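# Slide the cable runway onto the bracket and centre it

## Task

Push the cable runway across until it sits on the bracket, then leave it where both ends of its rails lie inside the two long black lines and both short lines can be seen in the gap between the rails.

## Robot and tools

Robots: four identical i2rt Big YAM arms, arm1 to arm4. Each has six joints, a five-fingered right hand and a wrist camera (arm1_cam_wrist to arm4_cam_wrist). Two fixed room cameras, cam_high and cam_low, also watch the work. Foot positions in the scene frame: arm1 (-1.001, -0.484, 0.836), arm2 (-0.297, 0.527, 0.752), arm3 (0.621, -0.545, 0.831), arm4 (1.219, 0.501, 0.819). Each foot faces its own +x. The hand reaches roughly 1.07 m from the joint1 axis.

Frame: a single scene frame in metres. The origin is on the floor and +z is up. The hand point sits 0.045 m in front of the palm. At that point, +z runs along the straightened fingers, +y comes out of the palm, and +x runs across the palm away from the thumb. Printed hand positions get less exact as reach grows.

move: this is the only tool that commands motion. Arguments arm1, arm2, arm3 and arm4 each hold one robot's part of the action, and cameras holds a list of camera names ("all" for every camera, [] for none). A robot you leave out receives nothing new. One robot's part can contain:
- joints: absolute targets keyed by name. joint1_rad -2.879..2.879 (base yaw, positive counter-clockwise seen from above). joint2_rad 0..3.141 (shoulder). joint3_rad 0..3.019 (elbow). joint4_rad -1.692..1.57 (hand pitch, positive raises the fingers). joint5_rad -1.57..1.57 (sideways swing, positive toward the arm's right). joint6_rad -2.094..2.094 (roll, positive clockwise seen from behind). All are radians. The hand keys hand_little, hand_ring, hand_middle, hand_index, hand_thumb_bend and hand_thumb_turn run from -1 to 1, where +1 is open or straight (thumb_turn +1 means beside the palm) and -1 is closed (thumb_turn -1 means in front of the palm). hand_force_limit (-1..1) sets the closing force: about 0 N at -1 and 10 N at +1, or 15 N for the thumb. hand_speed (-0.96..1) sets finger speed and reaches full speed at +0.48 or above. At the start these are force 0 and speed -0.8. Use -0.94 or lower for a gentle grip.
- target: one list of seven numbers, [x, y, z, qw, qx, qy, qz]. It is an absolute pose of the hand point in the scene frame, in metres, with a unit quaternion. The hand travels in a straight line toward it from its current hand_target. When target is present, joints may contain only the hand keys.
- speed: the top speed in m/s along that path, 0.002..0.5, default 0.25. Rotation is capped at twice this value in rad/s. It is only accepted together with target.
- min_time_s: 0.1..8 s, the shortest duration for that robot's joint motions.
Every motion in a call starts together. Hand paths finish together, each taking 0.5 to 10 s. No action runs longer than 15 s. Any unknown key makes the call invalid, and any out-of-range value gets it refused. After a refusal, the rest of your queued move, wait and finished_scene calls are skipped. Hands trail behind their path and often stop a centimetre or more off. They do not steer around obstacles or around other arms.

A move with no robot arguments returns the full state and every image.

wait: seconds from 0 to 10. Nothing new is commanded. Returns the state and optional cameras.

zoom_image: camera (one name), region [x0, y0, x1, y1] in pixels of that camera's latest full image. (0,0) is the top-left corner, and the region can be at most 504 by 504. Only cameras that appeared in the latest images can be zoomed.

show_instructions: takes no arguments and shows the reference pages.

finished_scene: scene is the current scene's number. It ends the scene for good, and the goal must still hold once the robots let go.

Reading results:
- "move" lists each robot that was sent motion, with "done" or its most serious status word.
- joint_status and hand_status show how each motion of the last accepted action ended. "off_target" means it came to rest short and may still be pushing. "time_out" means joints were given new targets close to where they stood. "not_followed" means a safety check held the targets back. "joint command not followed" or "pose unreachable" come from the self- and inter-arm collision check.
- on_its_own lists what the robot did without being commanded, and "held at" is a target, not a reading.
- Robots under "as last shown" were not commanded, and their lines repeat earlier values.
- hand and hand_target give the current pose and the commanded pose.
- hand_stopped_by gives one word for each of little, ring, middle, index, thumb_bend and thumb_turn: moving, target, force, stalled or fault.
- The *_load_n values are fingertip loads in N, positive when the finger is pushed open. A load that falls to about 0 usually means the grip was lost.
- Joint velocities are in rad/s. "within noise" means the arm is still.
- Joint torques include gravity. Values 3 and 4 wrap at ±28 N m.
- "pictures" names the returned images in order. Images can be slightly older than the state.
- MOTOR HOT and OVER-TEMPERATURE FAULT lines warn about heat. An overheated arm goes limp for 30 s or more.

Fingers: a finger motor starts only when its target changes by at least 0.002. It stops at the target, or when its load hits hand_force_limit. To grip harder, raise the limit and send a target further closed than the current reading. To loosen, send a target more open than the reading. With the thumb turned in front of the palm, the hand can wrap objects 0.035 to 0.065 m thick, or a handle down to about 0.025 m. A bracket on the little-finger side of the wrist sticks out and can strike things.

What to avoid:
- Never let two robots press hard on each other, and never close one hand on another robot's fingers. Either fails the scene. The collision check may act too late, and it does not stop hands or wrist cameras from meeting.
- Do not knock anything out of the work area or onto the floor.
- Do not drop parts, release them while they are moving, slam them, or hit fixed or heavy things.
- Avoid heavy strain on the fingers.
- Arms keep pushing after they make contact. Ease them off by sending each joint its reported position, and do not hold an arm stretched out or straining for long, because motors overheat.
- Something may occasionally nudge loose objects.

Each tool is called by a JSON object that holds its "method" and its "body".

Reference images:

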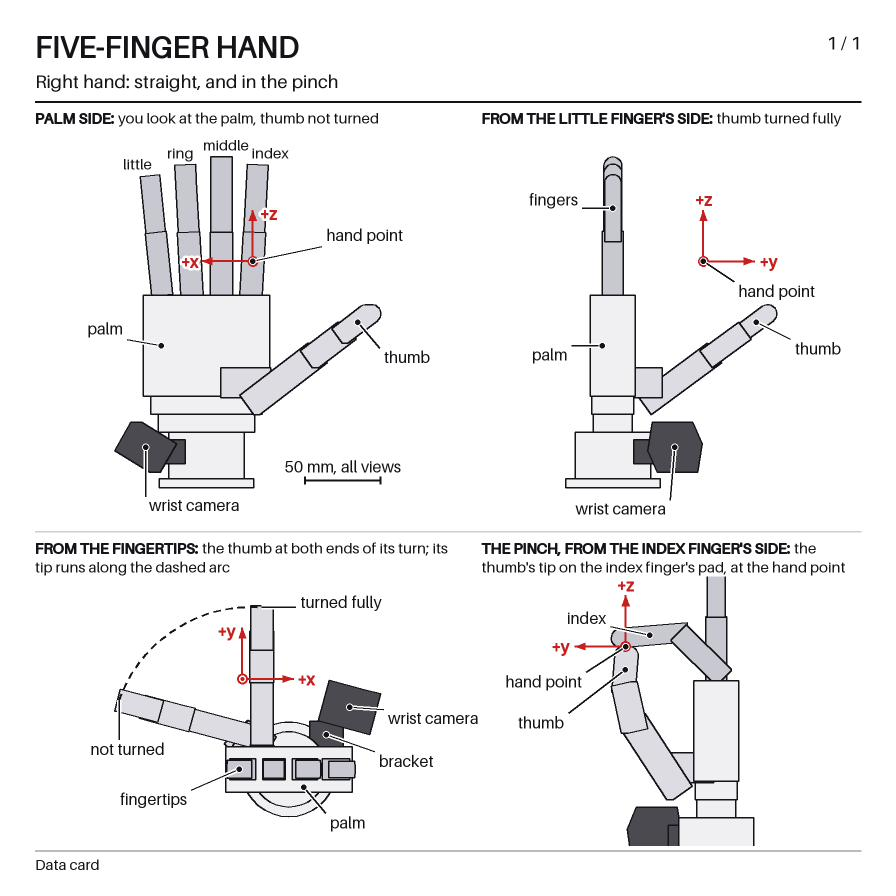

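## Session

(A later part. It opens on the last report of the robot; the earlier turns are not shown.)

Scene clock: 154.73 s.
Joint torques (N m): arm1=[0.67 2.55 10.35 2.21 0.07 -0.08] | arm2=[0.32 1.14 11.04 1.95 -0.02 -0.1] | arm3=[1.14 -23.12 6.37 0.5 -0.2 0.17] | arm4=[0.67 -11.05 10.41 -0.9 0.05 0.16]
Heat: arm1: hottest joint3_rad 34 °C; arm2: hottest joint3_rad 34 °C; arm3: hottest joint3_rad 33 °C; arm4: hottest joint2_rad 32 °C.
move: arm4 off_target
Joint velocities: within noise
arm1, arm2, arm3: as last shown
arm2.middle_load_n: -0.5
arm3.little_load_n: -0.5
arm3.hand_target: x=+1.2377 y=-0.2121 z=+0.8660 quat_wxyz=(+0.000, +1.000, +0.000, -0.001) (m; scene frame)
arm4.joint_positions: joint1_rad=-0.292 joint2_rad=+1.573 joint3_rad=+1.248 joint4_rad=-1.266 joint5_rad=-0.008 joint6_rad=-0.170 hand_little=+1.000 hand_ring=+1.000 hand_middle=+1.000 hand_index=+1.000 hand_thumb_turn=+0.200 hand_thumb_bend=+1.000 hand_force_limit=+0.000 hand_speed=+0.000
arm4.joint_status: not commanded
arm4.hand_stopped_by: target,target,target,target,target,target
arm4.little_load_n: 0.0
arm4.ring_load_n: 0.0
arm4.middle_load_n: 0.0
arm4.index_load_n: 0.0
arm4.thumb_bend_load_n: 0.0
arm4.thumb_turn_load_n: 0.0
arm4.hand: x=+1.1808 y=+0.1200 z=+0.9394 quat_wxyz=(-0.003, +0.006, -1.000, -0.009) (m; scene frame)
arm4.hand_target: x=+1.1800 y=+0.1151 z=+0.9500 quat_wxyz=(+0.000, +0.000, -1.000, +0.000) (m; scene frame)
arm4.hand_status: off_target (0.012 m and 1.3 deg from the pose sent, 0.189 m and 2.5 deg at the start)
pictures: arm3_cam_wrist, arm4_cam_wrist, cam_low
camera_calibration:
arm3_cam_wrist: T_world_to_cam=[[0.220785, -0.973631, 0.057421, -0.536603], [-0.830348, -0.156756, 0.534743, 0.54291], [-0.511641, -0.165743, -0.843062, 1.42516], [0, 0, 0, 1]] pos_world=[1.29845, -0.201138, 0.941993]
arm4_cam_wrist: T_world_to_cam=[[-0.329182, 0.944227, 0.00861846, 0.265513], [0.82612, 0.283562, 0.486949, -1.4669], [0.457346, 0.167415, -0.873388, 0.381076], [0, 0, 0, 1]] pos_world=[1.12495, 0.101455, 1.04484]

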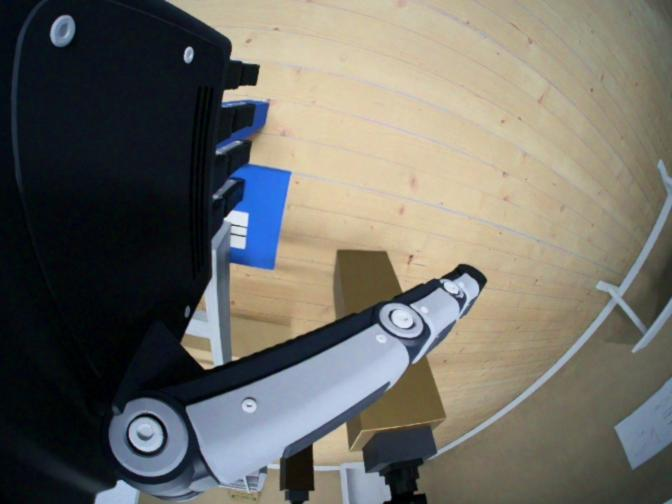

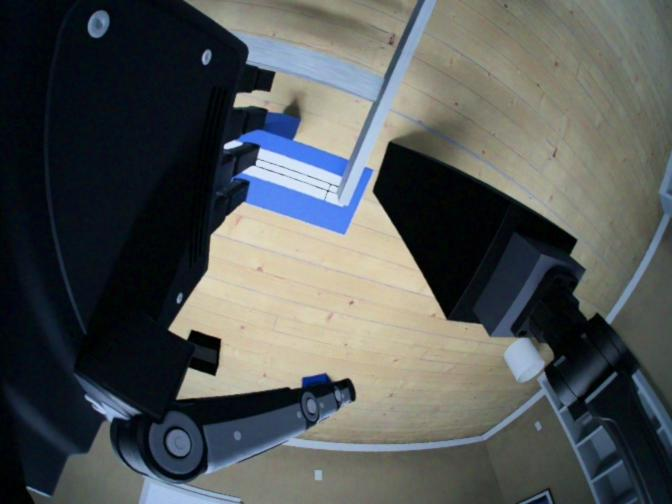

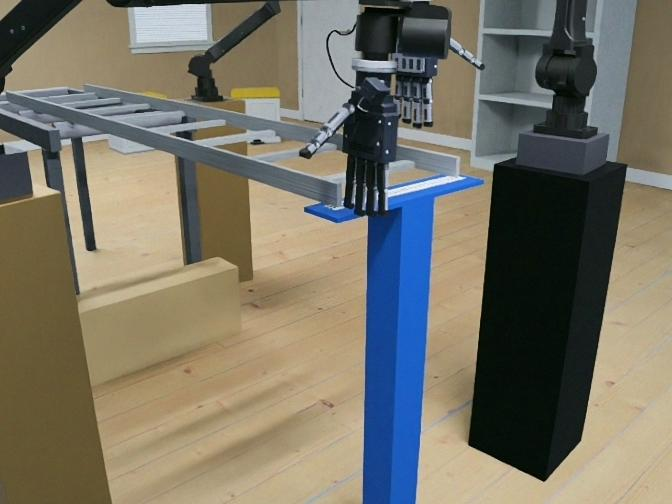

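{"method": "move", "body": {"arm3": {"target": [1.216, -0.200, 0.878, 0, 1, 0, 0], "speed": 0.06}, "cameras": ["arm3_cam_wrist", "arm4_cam_wrist", "cam_low"]}}

{"method": "zoom_image", "body": {"camera": "arm3_cam_wrist", "region": [190, 160, 290, 260]}}

{"method": "zoom_image", "body": {"camera": "arm4_cam_wrist", "region": [310, 160, 370, 210]}}

{"method": "zoom_image", "body": {"camera": "cam_low", "region": [300, 150, 400, 225]}}

Scene clock: 160.33 s.
Joint torques (N m): arm1=[0.67 2.43 10.36 2.15 0.06 -0.1] | arm2=[0.15 1.67 10.62 2.03 -0.08 -0.1] | arm3=[1.03 -22.59 6.19 0.51 -0.19 0.16] | arm4=[0.67 -11.05 10.44 -0.9 0.05 0.16]
Heat: arm1: hottest joint3_rad 34 °C; arm2: hottest joint3_rad 35 °C; arm3: hottest joint3_rad 33 °C; arm4: hottest joint2_rad 32 °C.
move: arm3 off_target
Joint velocities: within noise
arm1, arm2, arm4: as last shown
arm2.middle_load_n: 0.0
arm3.joint_positions: joint1_rad=-1.127 joint2_rad=+2.512 joint3_rad=+2.508 joint4_rad=-1.604 joint5_rad=-0.002 joint6_rad=-1.009 hand_little=+1.000 hand_ring=+1.000 hand_middle=+1.000 hand_index=+1.000 hand_thumb_turn=-1.000 hand_thumb_bend=+1.000 hand_force_limit=+0.000 hand_speed=-0.300
arm3.joint_status: not commanded
arm3.hand_stopped_by: target,target,target,target,target,target
arm3.little_load_n: 0.0
arm3.ring_load_n: 0.0
arm3.middle_load_n: 0.0
arm3.index_load_n: 0.0
arm3.thumb_bend_load_n: 0.0
arm3.thumb_turn_load_n: 0.0
arm3.hand: x=+1.2149 y=-0.2090 z=+0.8609 quat_wxyz=(+0.011, +1.000, +0.002, -0.016) (m; scene frame)
arm3.hand_target: x=+1.2158 y=-0.2002 z=+0.8779 quat_wxyz=(+0.000, +1.000, +0.000, -0.001) (m; scene frame)
arm3.hand_status: off_target (0.019 m and 2.3 deg from the pose sent, 0.044 m and 2.4 deg at the start)
arm4.thumb_turn_load_n: -0.5
pictures: arm3_cam_wrist, arm4_cam_wrist, cam_low
camera_calibration:
arm3_cam_wrist: T_world_to_cam=[[0.222823, -0.973184, 0.0571299, -0.521205], [-0.831534, -0.159148, 0.532188, 0.522079], [-0.508824, -0.166089, -0.844697, 1.42639], [0, 0, 0, 1]] pos_world=[1.27605, -0.187232, 0.956803]
arm4_cam_wrist: T_world_to_cam=[[-0.328835, 0.944348, 0.00861019, 0.265118], [0.82625, 0.283272, 0.486897, -1.46696], [0.457361, 0.167223, -0.873417, 0.381108], [0, 0, 0, 1]] pos_world=[1.12495, 0.101455, 1.04484]

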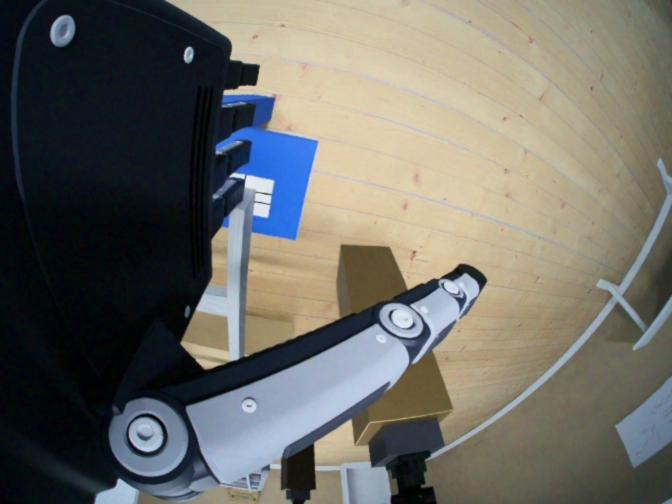

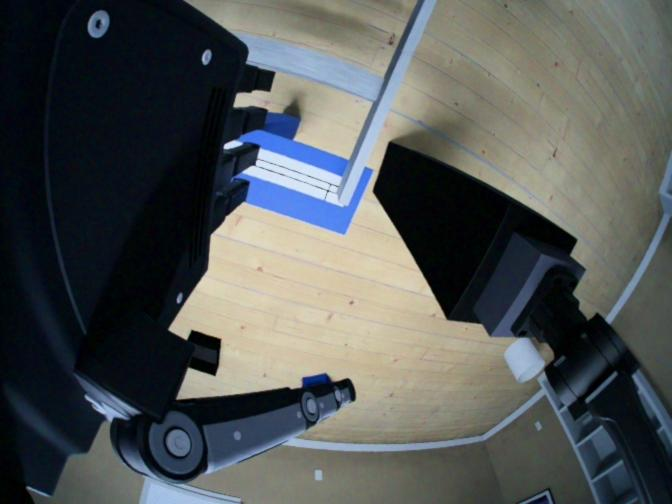

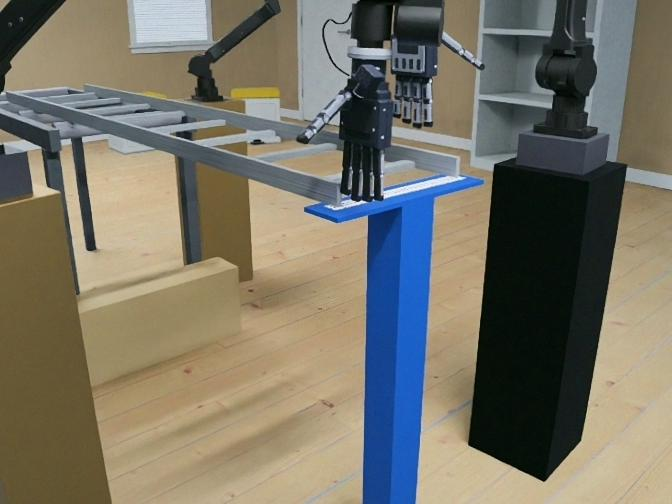

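Scaled by 5.040 from the camera's 672x504 image, which has a finer 960x720 frame.

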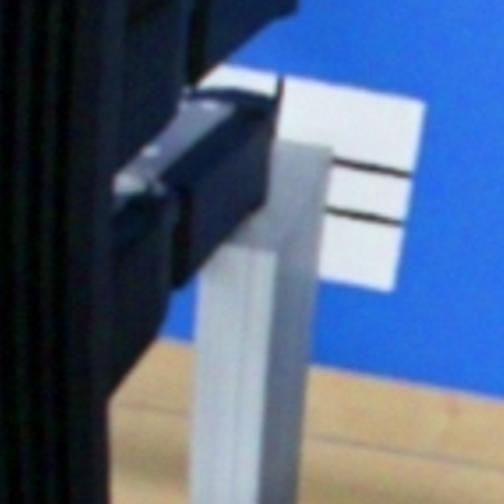

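Scaled by 8.400 from the camera's 672x504 image, which has a finer 960x720 frame.

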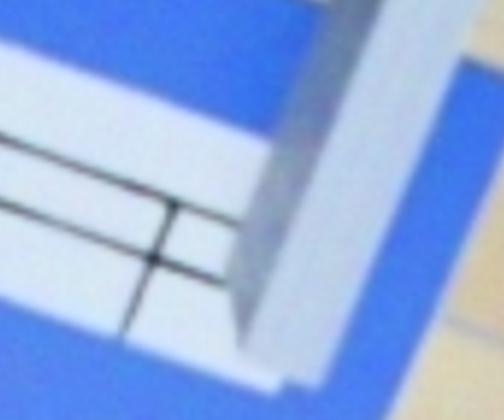

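Scaled by 5.040 from the camera's 672x504 image, which has a finer 960x720 frame.

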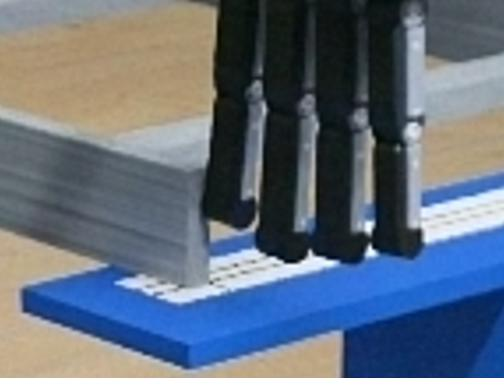

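{"method": "move", "body": {"arm3": {"target": [1.200, -0.201, 0.877, 0, 1, 0, 0], "speed": 0.05}, "cameras": ["arm3_cam_wrist", "arm4_cam_wrist"]}}

{"method": "zoom_image", "body": {"camera": "arm3_cam_wrist", "region": [190, 130, 290, 230]}}

{"method": "zoom_image", "body": {"camera": "arm4_cam_wrist", "region": [310, 160, 370, 210]}}

Scene clock: 164.37 s.
Joint torques (N m): arm1=[0.85 2.49 10.37 2.18 0.1 -0.1] | arm2=[0.62 1.9 10.69 1.89 -0.01 -0.11] | arm3=[1.96 -22.12 5.9 -0.25 -0.21 0.15] | arm4=[0.67 -11.16 10.43 -0.9 0.05 0.16]
Heat: arm1: hottest joint3_rad 34 °C; arm2: hottest joint3_rad 35 °C; arm3: hottest joint3_rad 33 °C; arm4: hottest joint2_rad 32 °C.
move: arm3 off_target
Joint velocities: within noise
arm1, arm2, arm4: as last shown
arm3.joint_positions: joint1_rad=-1.127 joint2_rad=+2.444 joint3_rad=+2.376 joint4_rad=-1.520 joint5_rad=+0.000 joint6_rad=-0.998 hand_little=+1.000 hand_ring=+1.000 hand_middle=+1.000 hand_index=+1.000 hand_thumb_turn=-1.000 hand_thumb_bend=+1.000 hand_force_limit=+0.000 hand_speed=-0.300
arm3.joint_status: not commanded
arm3.hand_stopped_by: target,target,target,target,target,target
arm3.little_load_n: -0.5
arm3.ring_load_n: 0.0
arm3.middle_load_n: 0.0
arm3.index_load_n: 0.0
arm3.thumb_bend_load_n: 0.0
arm3.thumb_turn_load_n: 0.0
arm3.hand: x=+1.2076 y=-0.2130 z=+0.8578 quat_wxyz=(+0.007, +1.000, -0.003, -0.008) (m; scene frame)
arm3.hand_target: x=+1.2001 y=-0.2013 z=+0.8766 quat_wxyz=(+0.000, +1.000, +0.000, +0.000) (m; scene frame)
arm3.hand_status: off_target (0.024 m and 1.2 deg from the pose sent, 0.023 m and 2.3 deg at the start)
arm4.thumb_turn_load_n: 0.0
pictures: arm3_cam_wrist, arm4_cam_wrist
camera_calibration:
arm3_cam_wrist: T_world_to_cam=[[0.211253, -0.976009, 0.0527186, -0.506113], [-0.842337, -0.15443, 0.516352, 0.544754], [-0.495823, -0.153488, -0.854752, 1.41499], [0, 0, 0, 1]] pos_world=[1.26737, -0.19266, 0.954867]
arm4_cam_wrist: T_world_to_cam=[[-0.328835, 0.944348, 0.00861019, 0.265118], [0.82625, 0.283272, 0.486897, -1.46696], [0.457361, 0.167223, -0.873417, 0.381108], [0, 0, 0, 1]] pos_world=[1.12495, 0.101455, 1.04484]

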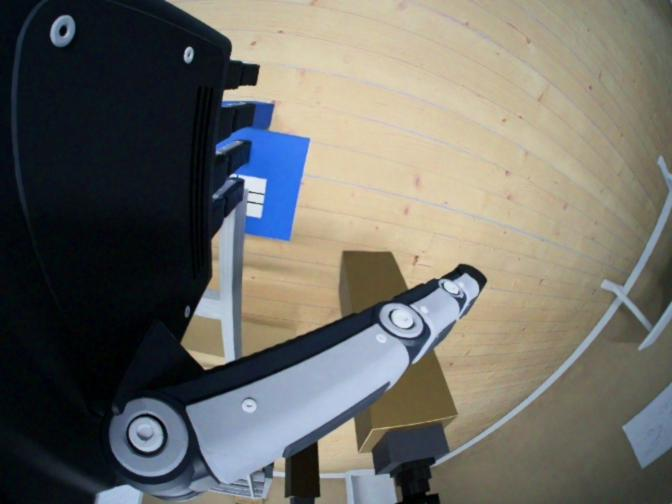

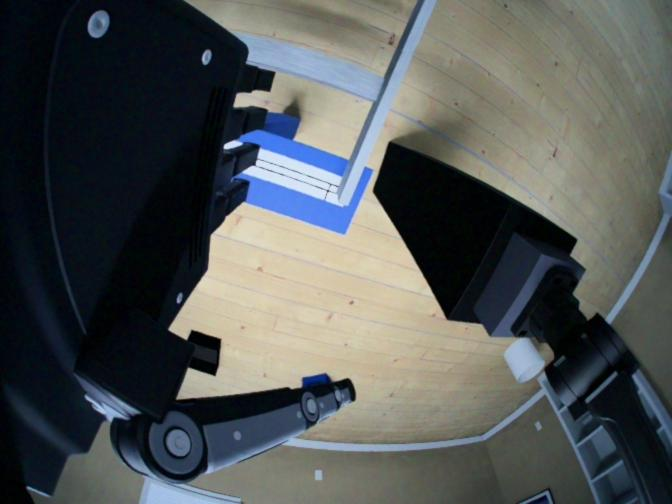

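Scaled by 5.040 from the camera's 672x504 image, which has a finer 960x720 frame.

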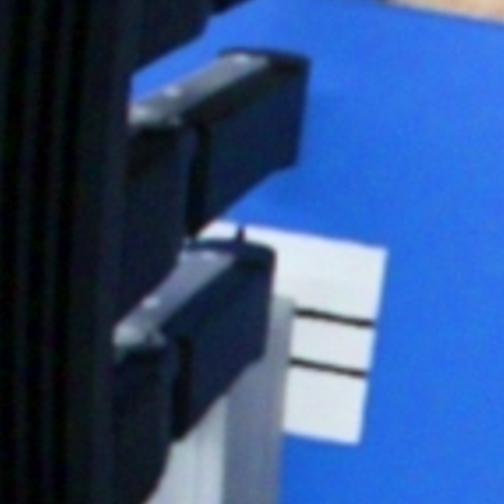

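Scaled by 8.400 from the camera's 672x504 image, which has a finer 960x720 frame.

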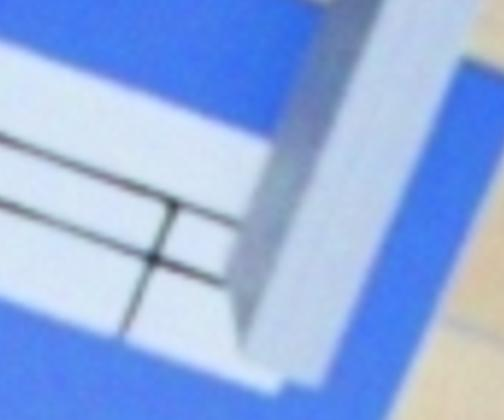

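{"method": "move", "body": {"arm3": {"target": [1.193, -0.197, 0.877, 0, 1, 0, 0], "speed": 0.05}, "cameras": ["arm3_cam_wrist", "arm4_cam_wrist", "cam_low"]}}

{"method": "zoom_image", "body": {"camera": "arm3_cam_wrist", "region": [190, 130, 290, 230]}}

{"method": "zoom_image", "body": {"camera": "cam_low", "region": [300, 150, 400, 225]}}

{"method": "zoom_image", "body": {"camera": "arm4_cam_wrist", "region": [310, 160, 370, 210]}}

Scene clock: 168.93 s.
Joint torques (N m): arm1=[0.67 2.43 10.43 2.18 0.07 -0.1] | arm2=[0.38 1.26 10.7 2.06 -0.05 -0.12] | arm3=[2.26 -22.42 5.65 -0.47 -0.29 0.13] | arm4=[0.62 -11.05 10.39 -0.9 0.05 0.15]
Heat: arm1: hottest joint3_rad 34 °C; arm2: hottest joint3_rad 35 °C; arm3: hottest joint3_rad 33 °C; arm4: hottest joint2_rad 32 °C.
move: arm3 off_target
Joint velocities: within noise
arm1, arm2, arm4: as last shown
arm3.joint_positions: joint1_rad=-1.127 joint2_rad=+2.429 joint3_rad=+2.347 joint4_rad=-1.499 joint5_rad=+0.002 joint6_rad=-0.987 hand_little=+1.000 hand_ring=+1.000 hand_middle=+1.000 hand_index=+1.000 hand_thumb_turn=-1.000 hand_thumb_bend=+1.000 hand_force_limit=+0.000 hand_speed=-0.300
arm3.joint_status: not commanded
arm3.hand_stopped_by: target,target,target,target,target,target
arm3.little_load_n: 0.0
arm3.ring_load_n: 0.0
arm3.middle_load_n: 0.0
arm3.index_load_n: 0.0
arm3.thumb_bend_load_n: 0.0
arm3.thumb_turn_load_n: 0.0
arm3.hand: x=+1.2063 y=-0.2134 z=+0.8577 quat_wxyz=(+0.005, +1.000, -0.009, -0.003) (m; scene frame)
arm3.hand_target: x=+1.1932 y=-0.1975 z=+0.8765 quat_wxyz=(+0.000, +1.000, +0.000, +0.000) (m; scene frame)
arm3.hand_status: off_target (0.029 m and 1.2 deg from the pose sent, 0.029 m and 1.2 deg at the start)
pictures: arm3_cam_wrist, arm4_cam_wrist, cam_low
camera_calibration:
arm3_cam_wrist: T_world_to_cam=[[0.200386, -0.978384, 0.0510828, -0.492264], [-0.848381, -0.147209, 0.508507, 0.559137], [-0.489995, -0.145235, -0.859541, 1.41305], [0, 0, 0, 1]] pos_world=[1.26539, -0.194089, 0.955397]
arm4_cam_wrist: T_world_to_cam=[[-0.328835, 0.944348, 0.00861019, 0.265118], [0.82625, 0.283272, 0.486897, -1.46696], [0.457361, 0.167223, -0.873417, 0.381108], [0, 0, 0, 1]] pos_world=[1.12495, 0.101455, 1.04484]

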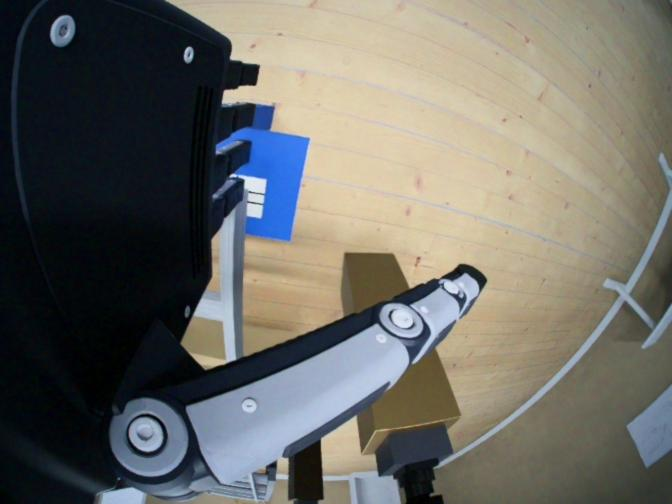

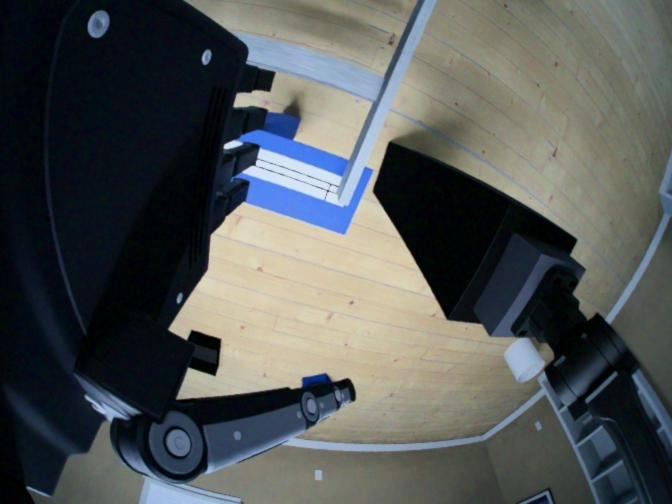

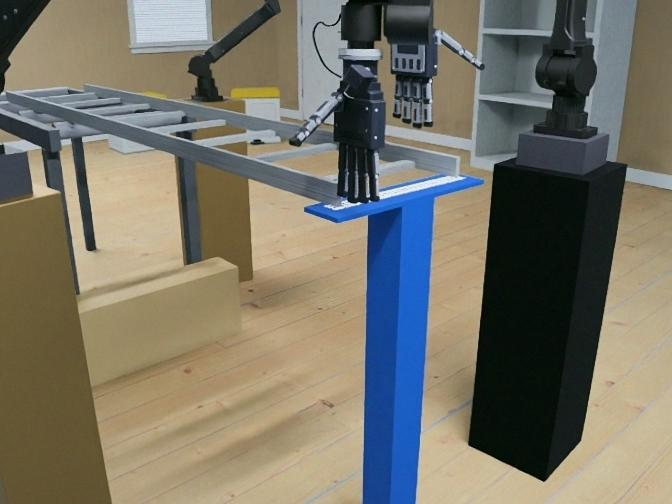

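Scaled by 5.040 from the camera's 672x504 image, which has a finer 960x720 frame.

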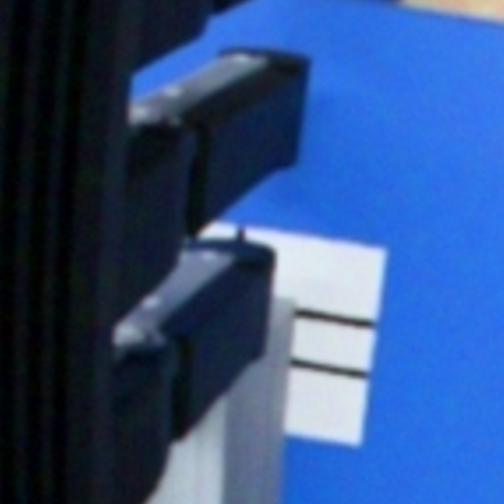

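Scaled by 5.040 from the camera's 672x504 image, which has a finer 960x720 frame.

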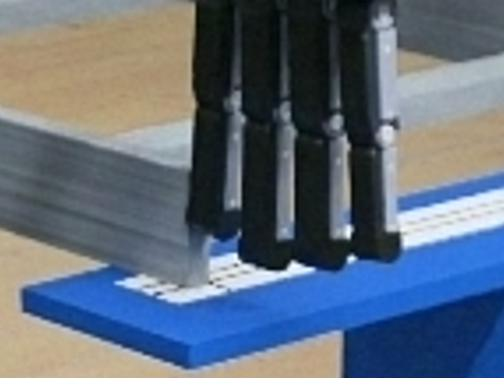

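Scaled by 8.400 from the camera's 672x504 image, which has a finer 960x720 frame.

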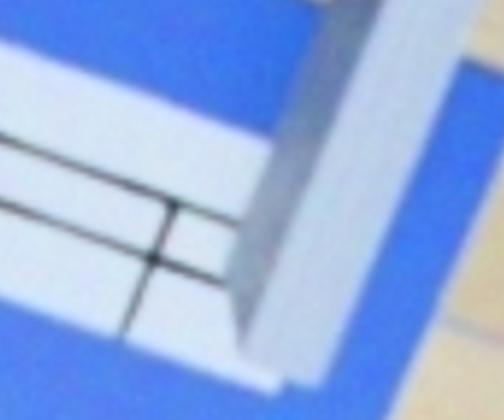

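{"method": "move", "body": {"arm3": {"target": [1.184, -0.197, 0.877, 0, 1, 0, 0], "speed": 0.05}, "cameras": ["arm3_cam_wrist", "arm4_cam_wrist"]}}

{"method": "zoom_image", "body": {"camera": "arm3_cam_wrist", "region": [190, 130, 290, 230]}}

{"method": "zoom_image", "body": {"camera": "arm4_cam_wrist", "region": [310, 160, 370, 210]}}

Scene clock: 172.00 s.
Joint torques (N m): arm1=[1.03 2.43 10.33 2.17 0.08 -0.11] | arm2=[-0.15 0.85 10.8 1.99 -0.04 -0.11] | arm3=[3.55 -22.42 5.39 -1.03 -0.47 0.11] | arm4=[0.62 -11.11 10.41 -0.88 0.05 0.16]
Heat: arm1: hottest joint3_rad 34 °C; arm2: hottest joint3_rad 35 °C; arm3: hottest joint2_rad 33 °C; arm4: hottest joint2_rad 32 °C.
move: arm3 off_target
Joint velocities: within noise
arm1, arm2, arm4: as last shown
arm3.joint_positions: joint1_rad=-1.126 joint2_rad=+2.397 joint3_rad=+2.294 joint4_rad=-1.462 joint5_rad=+0.006 joint6_rad=-0.980 hand_little=+1.000 hand_ring=+1.000 hand_middle=+1.000 hand_index=+1.000 hand_thumb_turn=-1.000 hand_thumb_bend=+1.000 hand_force_limit=+0.000 hand_speed=-0.300
arm3.joint_status: not commanded
arm3.hand_stopped_by: target,target,target,target,target,target
arm3.little_load_n: 0.0
arm3.ring_load_n: 0.0
arm3.middle_load_n: 0.0
arm3.index_load_n: 0.0
arm3.thumb_bend_load_n: 0.0
arm3.thumb_turn_load_n: 0.0
arm3.hand: x=+1.2035 y=-0.2155 z=+0.8589 quat_wxyz=(+0.003, +1.000, -0.012, +0.004) (m; scene frame)
arm3.hand_target: x=+1.1844 y=-0.1975 z=+0.8764 quat_wxyz=(+0.000, +1.000, +0.000, +0.000) (m; scene frame)
arm3.hand_status: off_target (0.032 m and 1.5 deg from the pose sent, 0.034 m and 1.2 deg at the start)
pictures: arm3_cam_wrist, arm4_cam_wrist
camera_calibration:
arm3_cam_wrist: T_world_to_cam=[[0.192649, -0.979975, 0.0503501, -0.484162], [-0.856665, -0.142941, 0.495674, 0.577791], [-0.478551, -0.138624, -0.867048, 1.40645], [0, 0, 0, 1]] pos_world=[1.26131, -0.196908, 0.957444]
arm4_cam_wrist: T_world_to_cam=[[-0.328835, 0.944348, 0.00861019, 0.265118], [0.82625, 0.283272, 0.486897, -1.46696], [0.457361, 0.167223, -0.873417, 0.381108], [0, 0, 0, 1]] pos_world=[1.12495, 0.101455, 1.04484]

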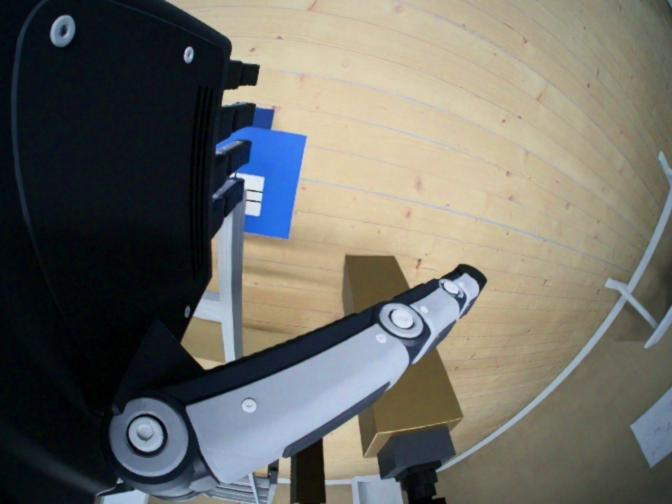

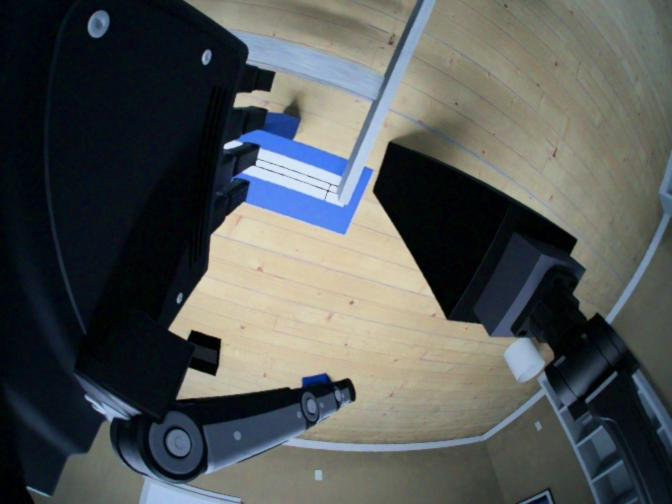

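Scaled by 5.040 from the camera's 672x504 image, which has a finer 960x720 frame.

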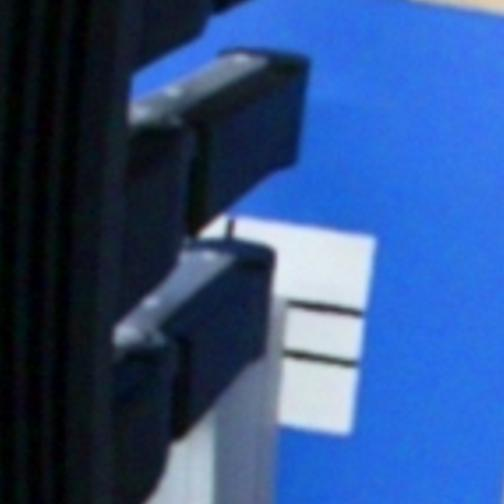

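Scaled by 8.400 from the camera's 672x504 image, which has a finer 960x720 frame.

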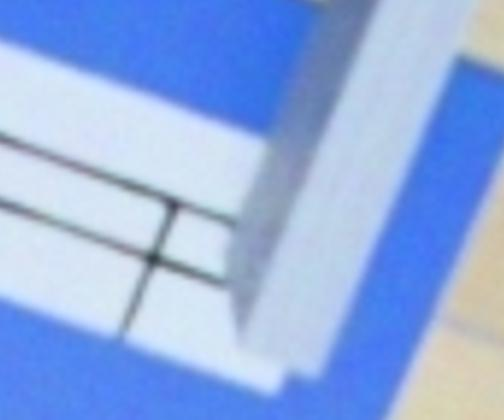

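{"method": "move", "body": {"arm3": {"target": [1.177, -0.197, 0.877, 0, 1, 0, 0], "speed": 0.04}, "cameras": ["arm3_cam_wrist", "arm4_cam_wrist"]}}

{"method": "zoom_image", "body": {"camera": "arm3_cam_wrist", "region": [190, 130, 290, 230]}}

{"method": "zoom_image", "body": {"camera": "arm4_cam_wrist", "region": [310, 160, 370, 210]}}

Scene clock: 173.80 s.
Joint torques (N m): arm1=[0.79 2.43 10.37 2.22 0.08 -0.1] | arm2=[0.73 1.73 10.71 2.04 -0.05 -0.08] | arm3=[3.14 -21.66 5.48 -1.2 -0.55 0.12] | arm4=[0.67 -10.99 10.39 -0.9 0.04 0.16]
Heat: arm1: hottest joint3_rad 34 °C; arm2: hottest joint3_rad 35 °C; arm3: hottest joint2_rad 33 °C; arm4: hottest joint2_rad 32 °C.
move: arm3 off_target
Joint velocities: within noise
arm1, arm2, arm4: as last shown
arm3.joint_positions: joint1_rad=-1.124 joint2_rad=+2.373 joint3_rad=+2.252 joint4_rad=-1.438 joint5_rad=+0.009 joint6_rad=-0.974 hand_little=+1.000 hand_ring=+1.000 hand_middle=+1.000 hand_index=+1.000 hand_thumb_turn=-1.000 hand_thumb_bend=+1.000 hand_force_limit=+0.000 hand_speed=-0.300
arm3.joint_status: not commanded
arm3.hand_stopped_by: target,target,target,target,target,target
arm3.little_load_n: 0.0
arm3.ring_load_n: 0.0
arm3.middle_load_n: 0.0
arm3.index_load_n: 0.0
arm3.thumb_bend_load_n: 0.0
arm3.thumb_turn_load_n: 0.0
arm3.hand: x=+1.1993 y=-0.2169 z=+0.8598 quat_wxyz=(+0.003, +1.000, -0.014, +0.007) (m; scene frame)
arm3.hand_target: x=+1.1776 y=-0.1978 z=+0.8764 quat_wxyz=(+0.000, +1.000, +0.000, +0.000) (m; scene frame)
arm3.hand_status: off_target (0.034 m and 1.8 deg from the pose sent, 0.037 m and 1.5 deg at the start)
pictures: arm3_cam_wrist, arm4_cam_wrist
camera_calibration:
arm3_cam_wrist: T_world_to_cam=[[0.188528, -0.98076, 0.0506641, -0.480364], [-0.860706, -0.140168, 0.489426, 0.584342], [-0.472908, -0.135878, -0.870572, 1.40198], [0, 0, 0, 1]] pos_world=[1.25652, -0.198719, 0.958866]
arm4_cam_wrist: T_world_to_cam=[[-0.328835, 0.944348, 0.00861019, 0.265118], [0.82625, 0.283272, 0.486897, -1.46696], [0.457361, 0.167223, -0.873417, 0.381108], [0, 0, 0, 1]] pos_world=[1.12495, 0.101455, 1.04484]

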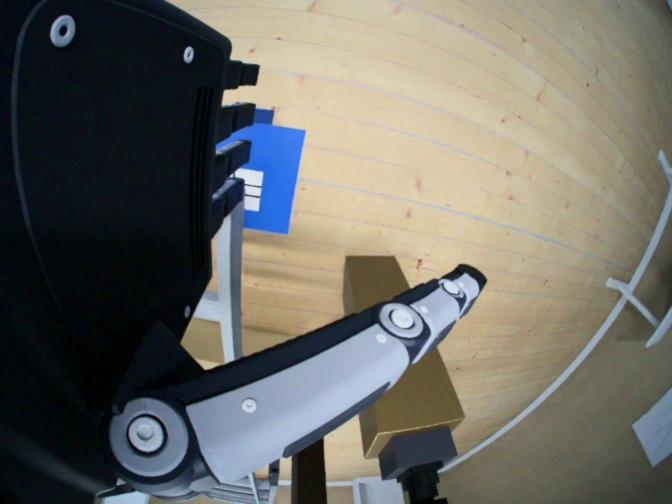

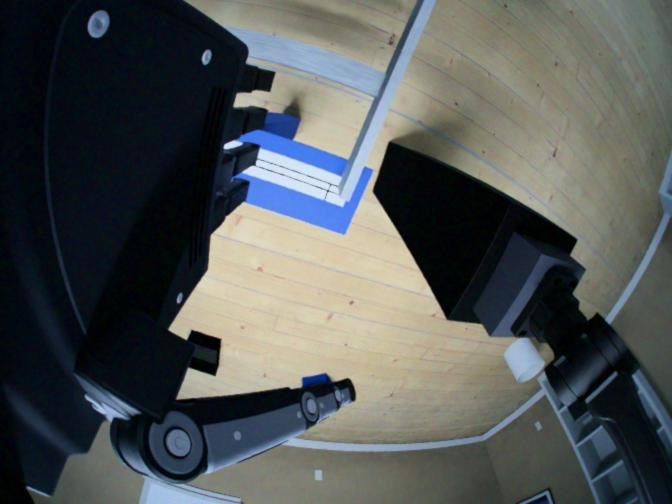

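Scaled by 5.040 from the camera's 672x504 image, which has a finer 960x720 frame.

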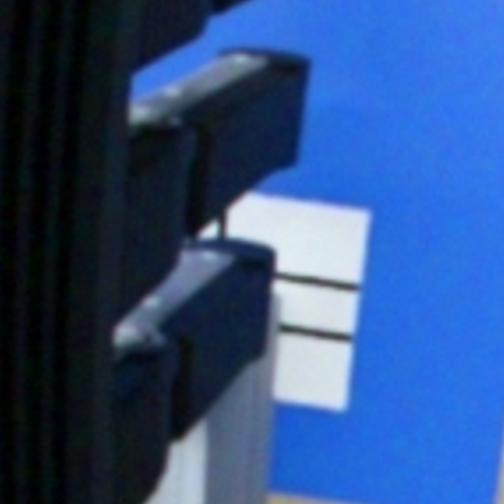

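Scaled by 8.400 from the camera's 672x504 image, which has a finer 960x720 frame.

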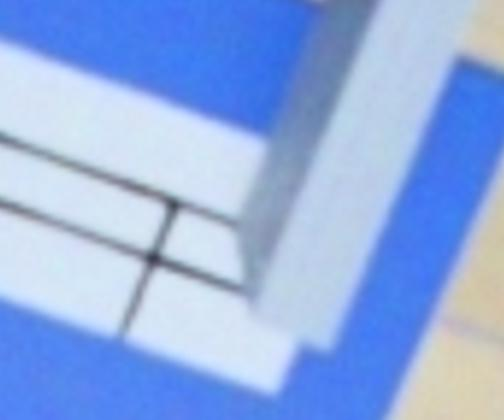

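{"method": "move", "body": {"arm3": {"target": [1.215, -0.20, 0.90, 0, 1, 0, 0], "speed": 0.15}}}

{"method": "move", "body": {"arm3": {"target": [1.135, -0.165, 0.925, 0, 1, 0, 0], "speed": 0.15}}}

{"method": "move", "body": {"arm3": {"target": [1.135, -0.170, 0.868, 0, 1, 0, 0], "speed": 0.12}, "cameras": ["arm3_cam_wrist", "arm4_cam_wrist", "cam_low"]}}

{"method": "zoom_image", "body": {"camera": "arm3_cam_wrist", "region": [220, 10, 400, 130]}}

{"method": "zoom_image", "body": {"camera": "arm4_cam_wrist", "region": [310, 160, 370, 210]}}

{"method": "zoom_image", "body": {"camera": "cam_low", "region": [290, 140, 410, 230]}}

Scene clock: 179.27 s.
Joint torques (N m): arm1=[1.03 2.26 10.35 2.17 0.08 -0.12] | arm2=[0.62 1.44 10.84 2.02 -0.02 -0.03] | arm3=[1.14 -19.96 10.02 -0.29 -0.24 -0.13] | arm4=[0.62 -11.05 10.41 -0.87 0.06 0.16]
Heat: arm1: hottest joint3_rad 34 °C; arm2: hottest joint3_rad 35 °C; arm3: hottest joint2_rad 33 °C; arm4: hottest joint2_rad 32 °C.
move: arm3 off_target
Joint velocities: within noise
arm1, arm2, arm4: as last shown
arm3.joint_positions: joint1_rad=-1.124 joint2_rad=+2.474 joint3_rad=+2.501 joint4_rad=-1.633 joint5_rad=+0.001 joint6_rad=-0.983 hand_little=+1.000 hand_ring=+1.000 hand_middle=+1.000 hand_index=+1.000 hand_thumb_turn=-1.000 hand_thumb_bend=+1.000 hand_force_limit=+0.000 hand_speed=-0.300
arm3.joint_status: not commanded
arm3.hand_stopped_by: target,target,target,target,target,target
arm3.little_load_n: 0.0
arm3.ring_load_n: 0.0
arm3.middle_load_n: 0.0
arm3.index_load_n: 0.0
arm3.thumb_bend_load_n: 0.0
arm3.thumb_turn_load_n: 0.0
arm3.hand: x=+1.2075 y=-0.2099 z=+0.8856 quat_wxyz=(+0.012, +1.000, -0.010, -0.014) (m; scene frame)
arm3.hand_target: x=+1.2143 y=-0.2003 z=+0.9002 quat_wxyz=(-0.001, +1.000, +0.000, +0.001) (m; scene frame)
arm3.hand_status: off_target (0.019 m and 2.4 deg from the pose sent, 0.046 m and 1.8 deg at the start)
arm4.little_load_n: 0.5
pictures: none

Scene clock: 180.77 s.
Joint torques (N m): arm1=[0.56 2.78 10.4 2.18 0.06 -0.09] | arm2=[0.56 1.26 10.67 2.07 0 -0.16] | arm3=[-0.73 -19.19 7.35 -0.29 -0.07 -0.05] | arm4=[0.67 -11.05 10.41 -0.87 0.05 0.17]
Heat: arm1: hottest joint3_rad 34 °C; arm2: hottest joint3_rad 35 °C; arm3: hottest joint2_rad 33 °C; arm4: hottest joint2_rad 32 °C.
move: arm3 not_followed
Joint velocities: within noise
arm1.joint_positions: joint1_rad=-0.267 joint2_rad=+0.580 joint3_rad=+1.376 joint4_rad=-1.269 joint5_rad=+0.258 joint6_rad=-1.407 hand_little=+1.000 hand_ring=+1.000 hand_middle=+1.000 hand_index=+1.000 hand_thumb_turn=+1.000 hand_thumb_bend=+1.000 hand_force_limit=+0.000 hand_speed=-0.800
arm1.joint_status: not commanded
arm1.hand_stopped_by: target,target,target,target,target,target
arm1.little_load_n: 0.0
arm1.ring_load_n: 0.0
arm1.middle_load_n: 0.0
arm1.index_load_n: 0.0
arm1.thumb_bend_load_n: 0.0
arm1.thumb_turn_load_n: 0.0
arm1.hand: x=-0.8262 y=-0.3297 z=+1.3559 quat_wxyz=(-0.232, +0.773, +0.349, +0.477) (m; scene frame)
arm1.hand_target: x=-0.8270 y=-0.3317 z=+1.3658 quat_wxyz=(-0.239, +0.768, +0.345, +0.484) (m; scene frame)
arm1.hand_status: not commanded
arm2.joint_positions: joint1_rad=-0.476 joint2_rad=+0.629 joint3_rad=+1.332 joint4_rad=-1.241 joint5_rad=+0.034 joint6_rad=-1.079 hand_little=+1.000 hand_ring=+1.000 hand_middle=+1.000 hand_index=+1.000 hand_thumb_turn=+1.000 hand_thumb_bend=+1.000 hand_force_limit=+0.000 hand_speed=-0.800
arm2.joint_status: not commanded
arm2.hand_stopped_by: target,target,target,target,target,target
arm2.little_load_n: 0.0
arm2.ring_load_n: 0.0
arm2.middle_load_n: 0.0
arm2.index_load_n: 0.0
arm2.thumb_bend_load_n: 0.0
arm2.thumb_turn_load_n: 0.0
arm2.hand: x=-0.4680 y=+0.3414 z=+1.2220 quat_wxyz=(+0.372, +0.213, -0.844, +0.324) (m; scene frame)
arm2.hand_target: x=-0.4674 y=+0.3423 z=+1.2320 quat_wxyz=(+0.379, +0.211, -0.838, +0.330) (m; scene frame)
arm2.hand_status: not commanded
arm3.joint_positions: joint1_rad=-1.050 joint2_rad=+2.353 joint3_rad=+2.286 joint4_rad=-1.573 joint5_rad=-0.004 joint6_rad=-0.939 hand_little=+1.000 hand_ring=+1.000 hand_middle=+1.000 hand_index=+1.000 hand_thumb_turn=-1.000 hand_thumb_bend=+1.000 hand_force_limit=+0.000 hand_speed=-0.300
arm3.joint_status: not commanded
arm3.hand_stopped_by: target,target,target,target,target,target
arm3.little_load_n: 0.0
arm3.ring_load_n: 0.0
arm3.middle_load_n: 0.0
arm3.index_load_n: 0.0
arm3.thumb_bend_load_n: -0.5
arm3.thumb_turn_load_n: 0.0
arm3.on_its_own: joint1_rad is held at -1.062, not at its first target -1.118; joint3_rad is held at +2.303, not at its first target +2.555; joint4_rad is held at -1.576, not at its first target -1.643; joint6_rad is held at -0.945, not at its first target -0.996
arm3.hand: x=+1.1507 y=-0.1859 z=+0.8916 quat_wxyz=(+0.021, +0.999, +0.006, -0.029) (m; scene frame)
arm3.hand_target: x=+1.1584 y=-0.1904 z=+0.8959 quat_wxyz=(+0.018, +1.000, +0.003, -0.024) (m; scene frame)
arm3.hand_status: not_followed (0.042 m and 4.1 deg from the pose sent, 0.094 m and 2.4 deg at the start)
arm4.joint_positions: joint1_rad=-0.292 joint2_rad=+1.573 joint3_rad=+1.248 joint4_rad=-1.266 joint5_rad=-0.008 joint6_rad=-0.170 hand_little=+1.000 hand_ring=+1.000 hand_middle=+1.000 hand_index=+1.000 hand_thumb_turn=+0.200 hand_thumb_bend=+1.000 hand_force_limit=+0.000 hand_speed=+0.000
arm4.joint_status: not commanded
arm4.hand_stopped_by: target,target,target,target,target,target
arm4.little_load_n: 0.0
arm4.ring_load_n: 0.0
arm4.middle_load_n: 0.0
arm4.index_load_n: 0.0
arm4.thumb_bend_load_n: 0.0
arm4.thumb_turn_load_n: 0.0
arm4.hand: x=+1.1808 y=+0.1200 z=+0.9394 quat_wxyz=(-0.003, +0.006, -1.000, -0.009) (m; scene frame)
arm4.hand_target: x=+1.1800 y=+0.1151 z=+0.9500 quat_wxyz=(+0.000, +0.000, -1.000, +0.000) (m; scene frame)
arm4.hand_status: not commanded
pictures: none
pose unreachable (arm3 arm): on one or more control steps of this call this arm could not follow its commanded pose, so it was not sent that pose on those steps. On the call's last step it was still not sent that pose. It may still have moved: this result reports where it is.
cause: moving toward the commanded pose would bring a part of the arm too close to another arm (the arm4 arm, where that arm stood when this arm was held).

Scene clock: 182.10 s.
Joint torques (N m): arm1=[0.85 2.37 10.37 2.13 0.08 -0.11] | arm2=[-0.32 1.32 10.7 2.19 -0.01 -0.08] | arm3=[1.79 -21.01 6.17 0.49 -0.06 0.17] | arm4=[0.73 -11.05 10.4 -0.9 0.04 0.16]
Heat: arm1: hottest joint3_rad 34 °C; arm2: hottest joint3_rad 35 °C; arm3: hottest joint2_rad 33 °C; arm4: hottest joint2_rad 32 °C.
move: arm3 off_target
Joint velocities: within noise
arm1, arm2, arm4: as last shown
arm3.joint_positions: joint1_rad=-1.029 joint2_rad=+2.306 joint3_rad=+2.108 joint4_rad=-1.406 joint5_rad=-0.004 joint6_rad=-0.910 hand_little=+1.000 hand_ring=+1.000 hand_middle=+1.000 hand_index=+1.000 hand_thumb_turn=-1.000 hand_thumb_bend=+1.000 hand_force_limit=+0.000 hand_speed=-0.300
arm3.joint_status: not commanded
arm3.hand_stopped_by: target,target,target,target,target,target
arm3.little_load_n: 0.0
arm3.ring_load_n: 0.0
arm3.middle_load_n: 0.0
arm3.index_load_n: 0.0
arm3.thumb_bend_load_n: 0.0
arm3.thumb_turn_load_n: 0.0
arm3.hand: x=+1.1350 y=-0.1793 z=+0.8540 quat_wxyz=(+0.011, +1.000, +0.001, -0.014) (m; scene frame)
arm3.hand_target: x=+1.1348 y=-0.1701 z=+0.8680 quat_wxyz=(+0.000, +1.000, +0.000, +0.000) (m; scene frame)
arm3.hand_status: off_target (0.017 m and 2.1 deg from the pose sent, 0.032 m and 4.1 deg at the start)
pictures: arm3_cam_wrist, arm4_cam_wrist, cam_low
camera_calibration:
arm3_cam_wrist: T_world_to_cam=[[0.220812, -0.973635, 0.0572513, -0.472038], [-0.83386, -0.158014, 0.528875, 0.469703], [-0.505884, -0.164522, -0.846767, 1.38362], [0, 0, 0, 1]] pos_world=[1.19585, -0.157737, 0.950215]
arm4_cam_wrist: T_world_to_cam=[[-0.328835, 0.944348, 0.00861019, 0.265118], [0.82625, 0.283272, 0.486897, -1.46696], [0.457361, 0.167223, -0.873417, 0.381108], [0, 0, 0, 1]] pos_world=[1.12495, 0.101455, 1.04484]

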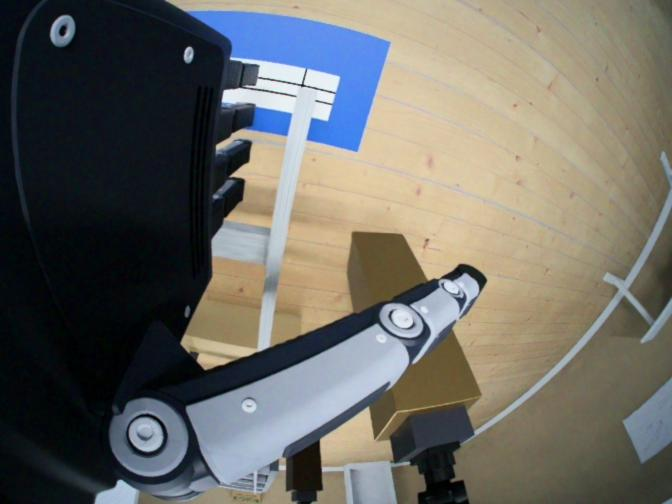

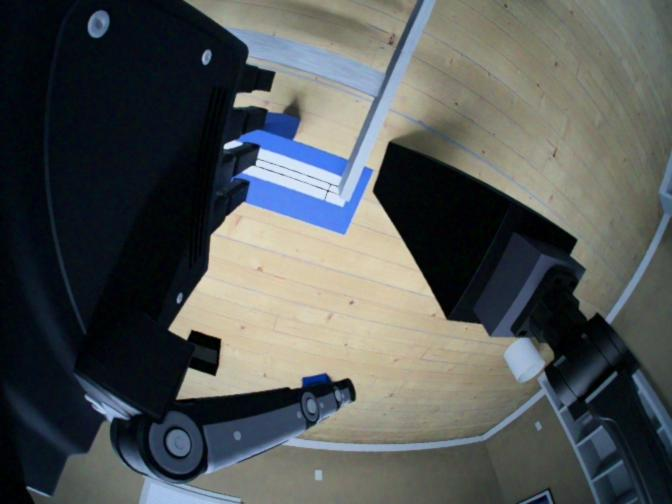

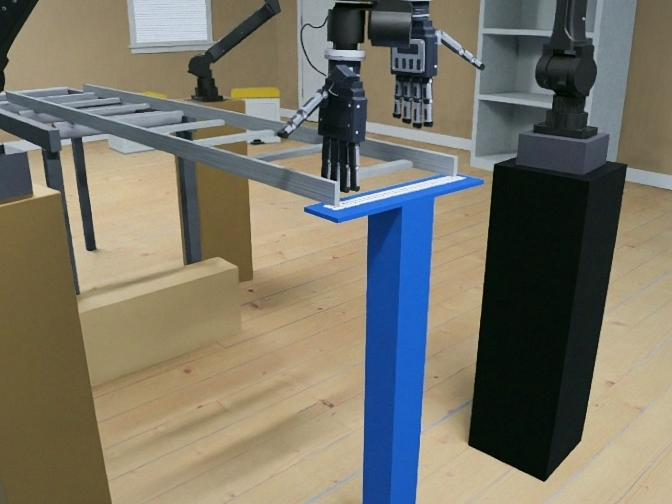

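Scaled by 2.800 from the camera's 672x504 image, which has a finer 960x720 frame.

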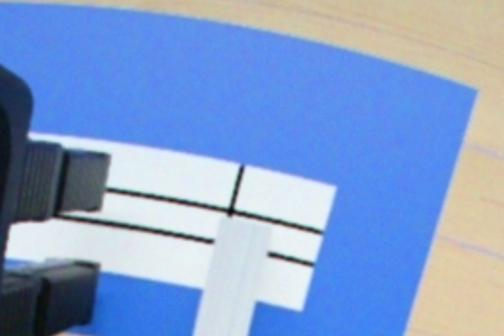

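Scaled by 8.400 from the camera's 672x504 image, which has a finer 960x720 frame.

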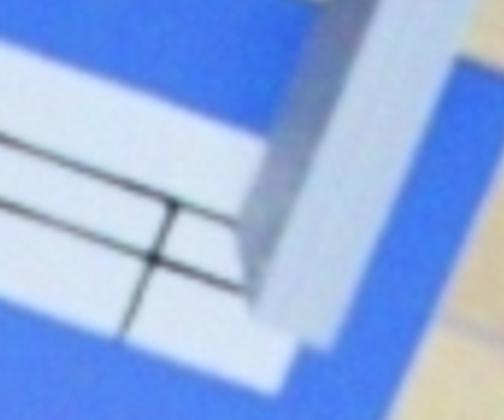

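Scaled by 4.200 from the camera's 672x504 image, which has a finer 960x720 frame.

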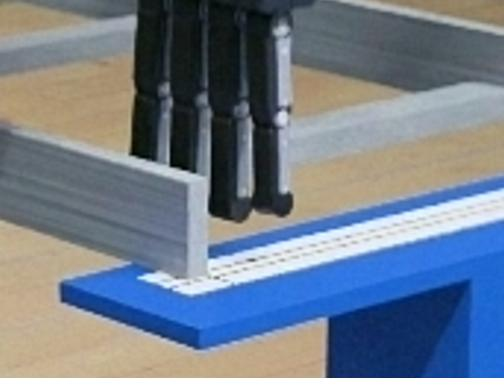

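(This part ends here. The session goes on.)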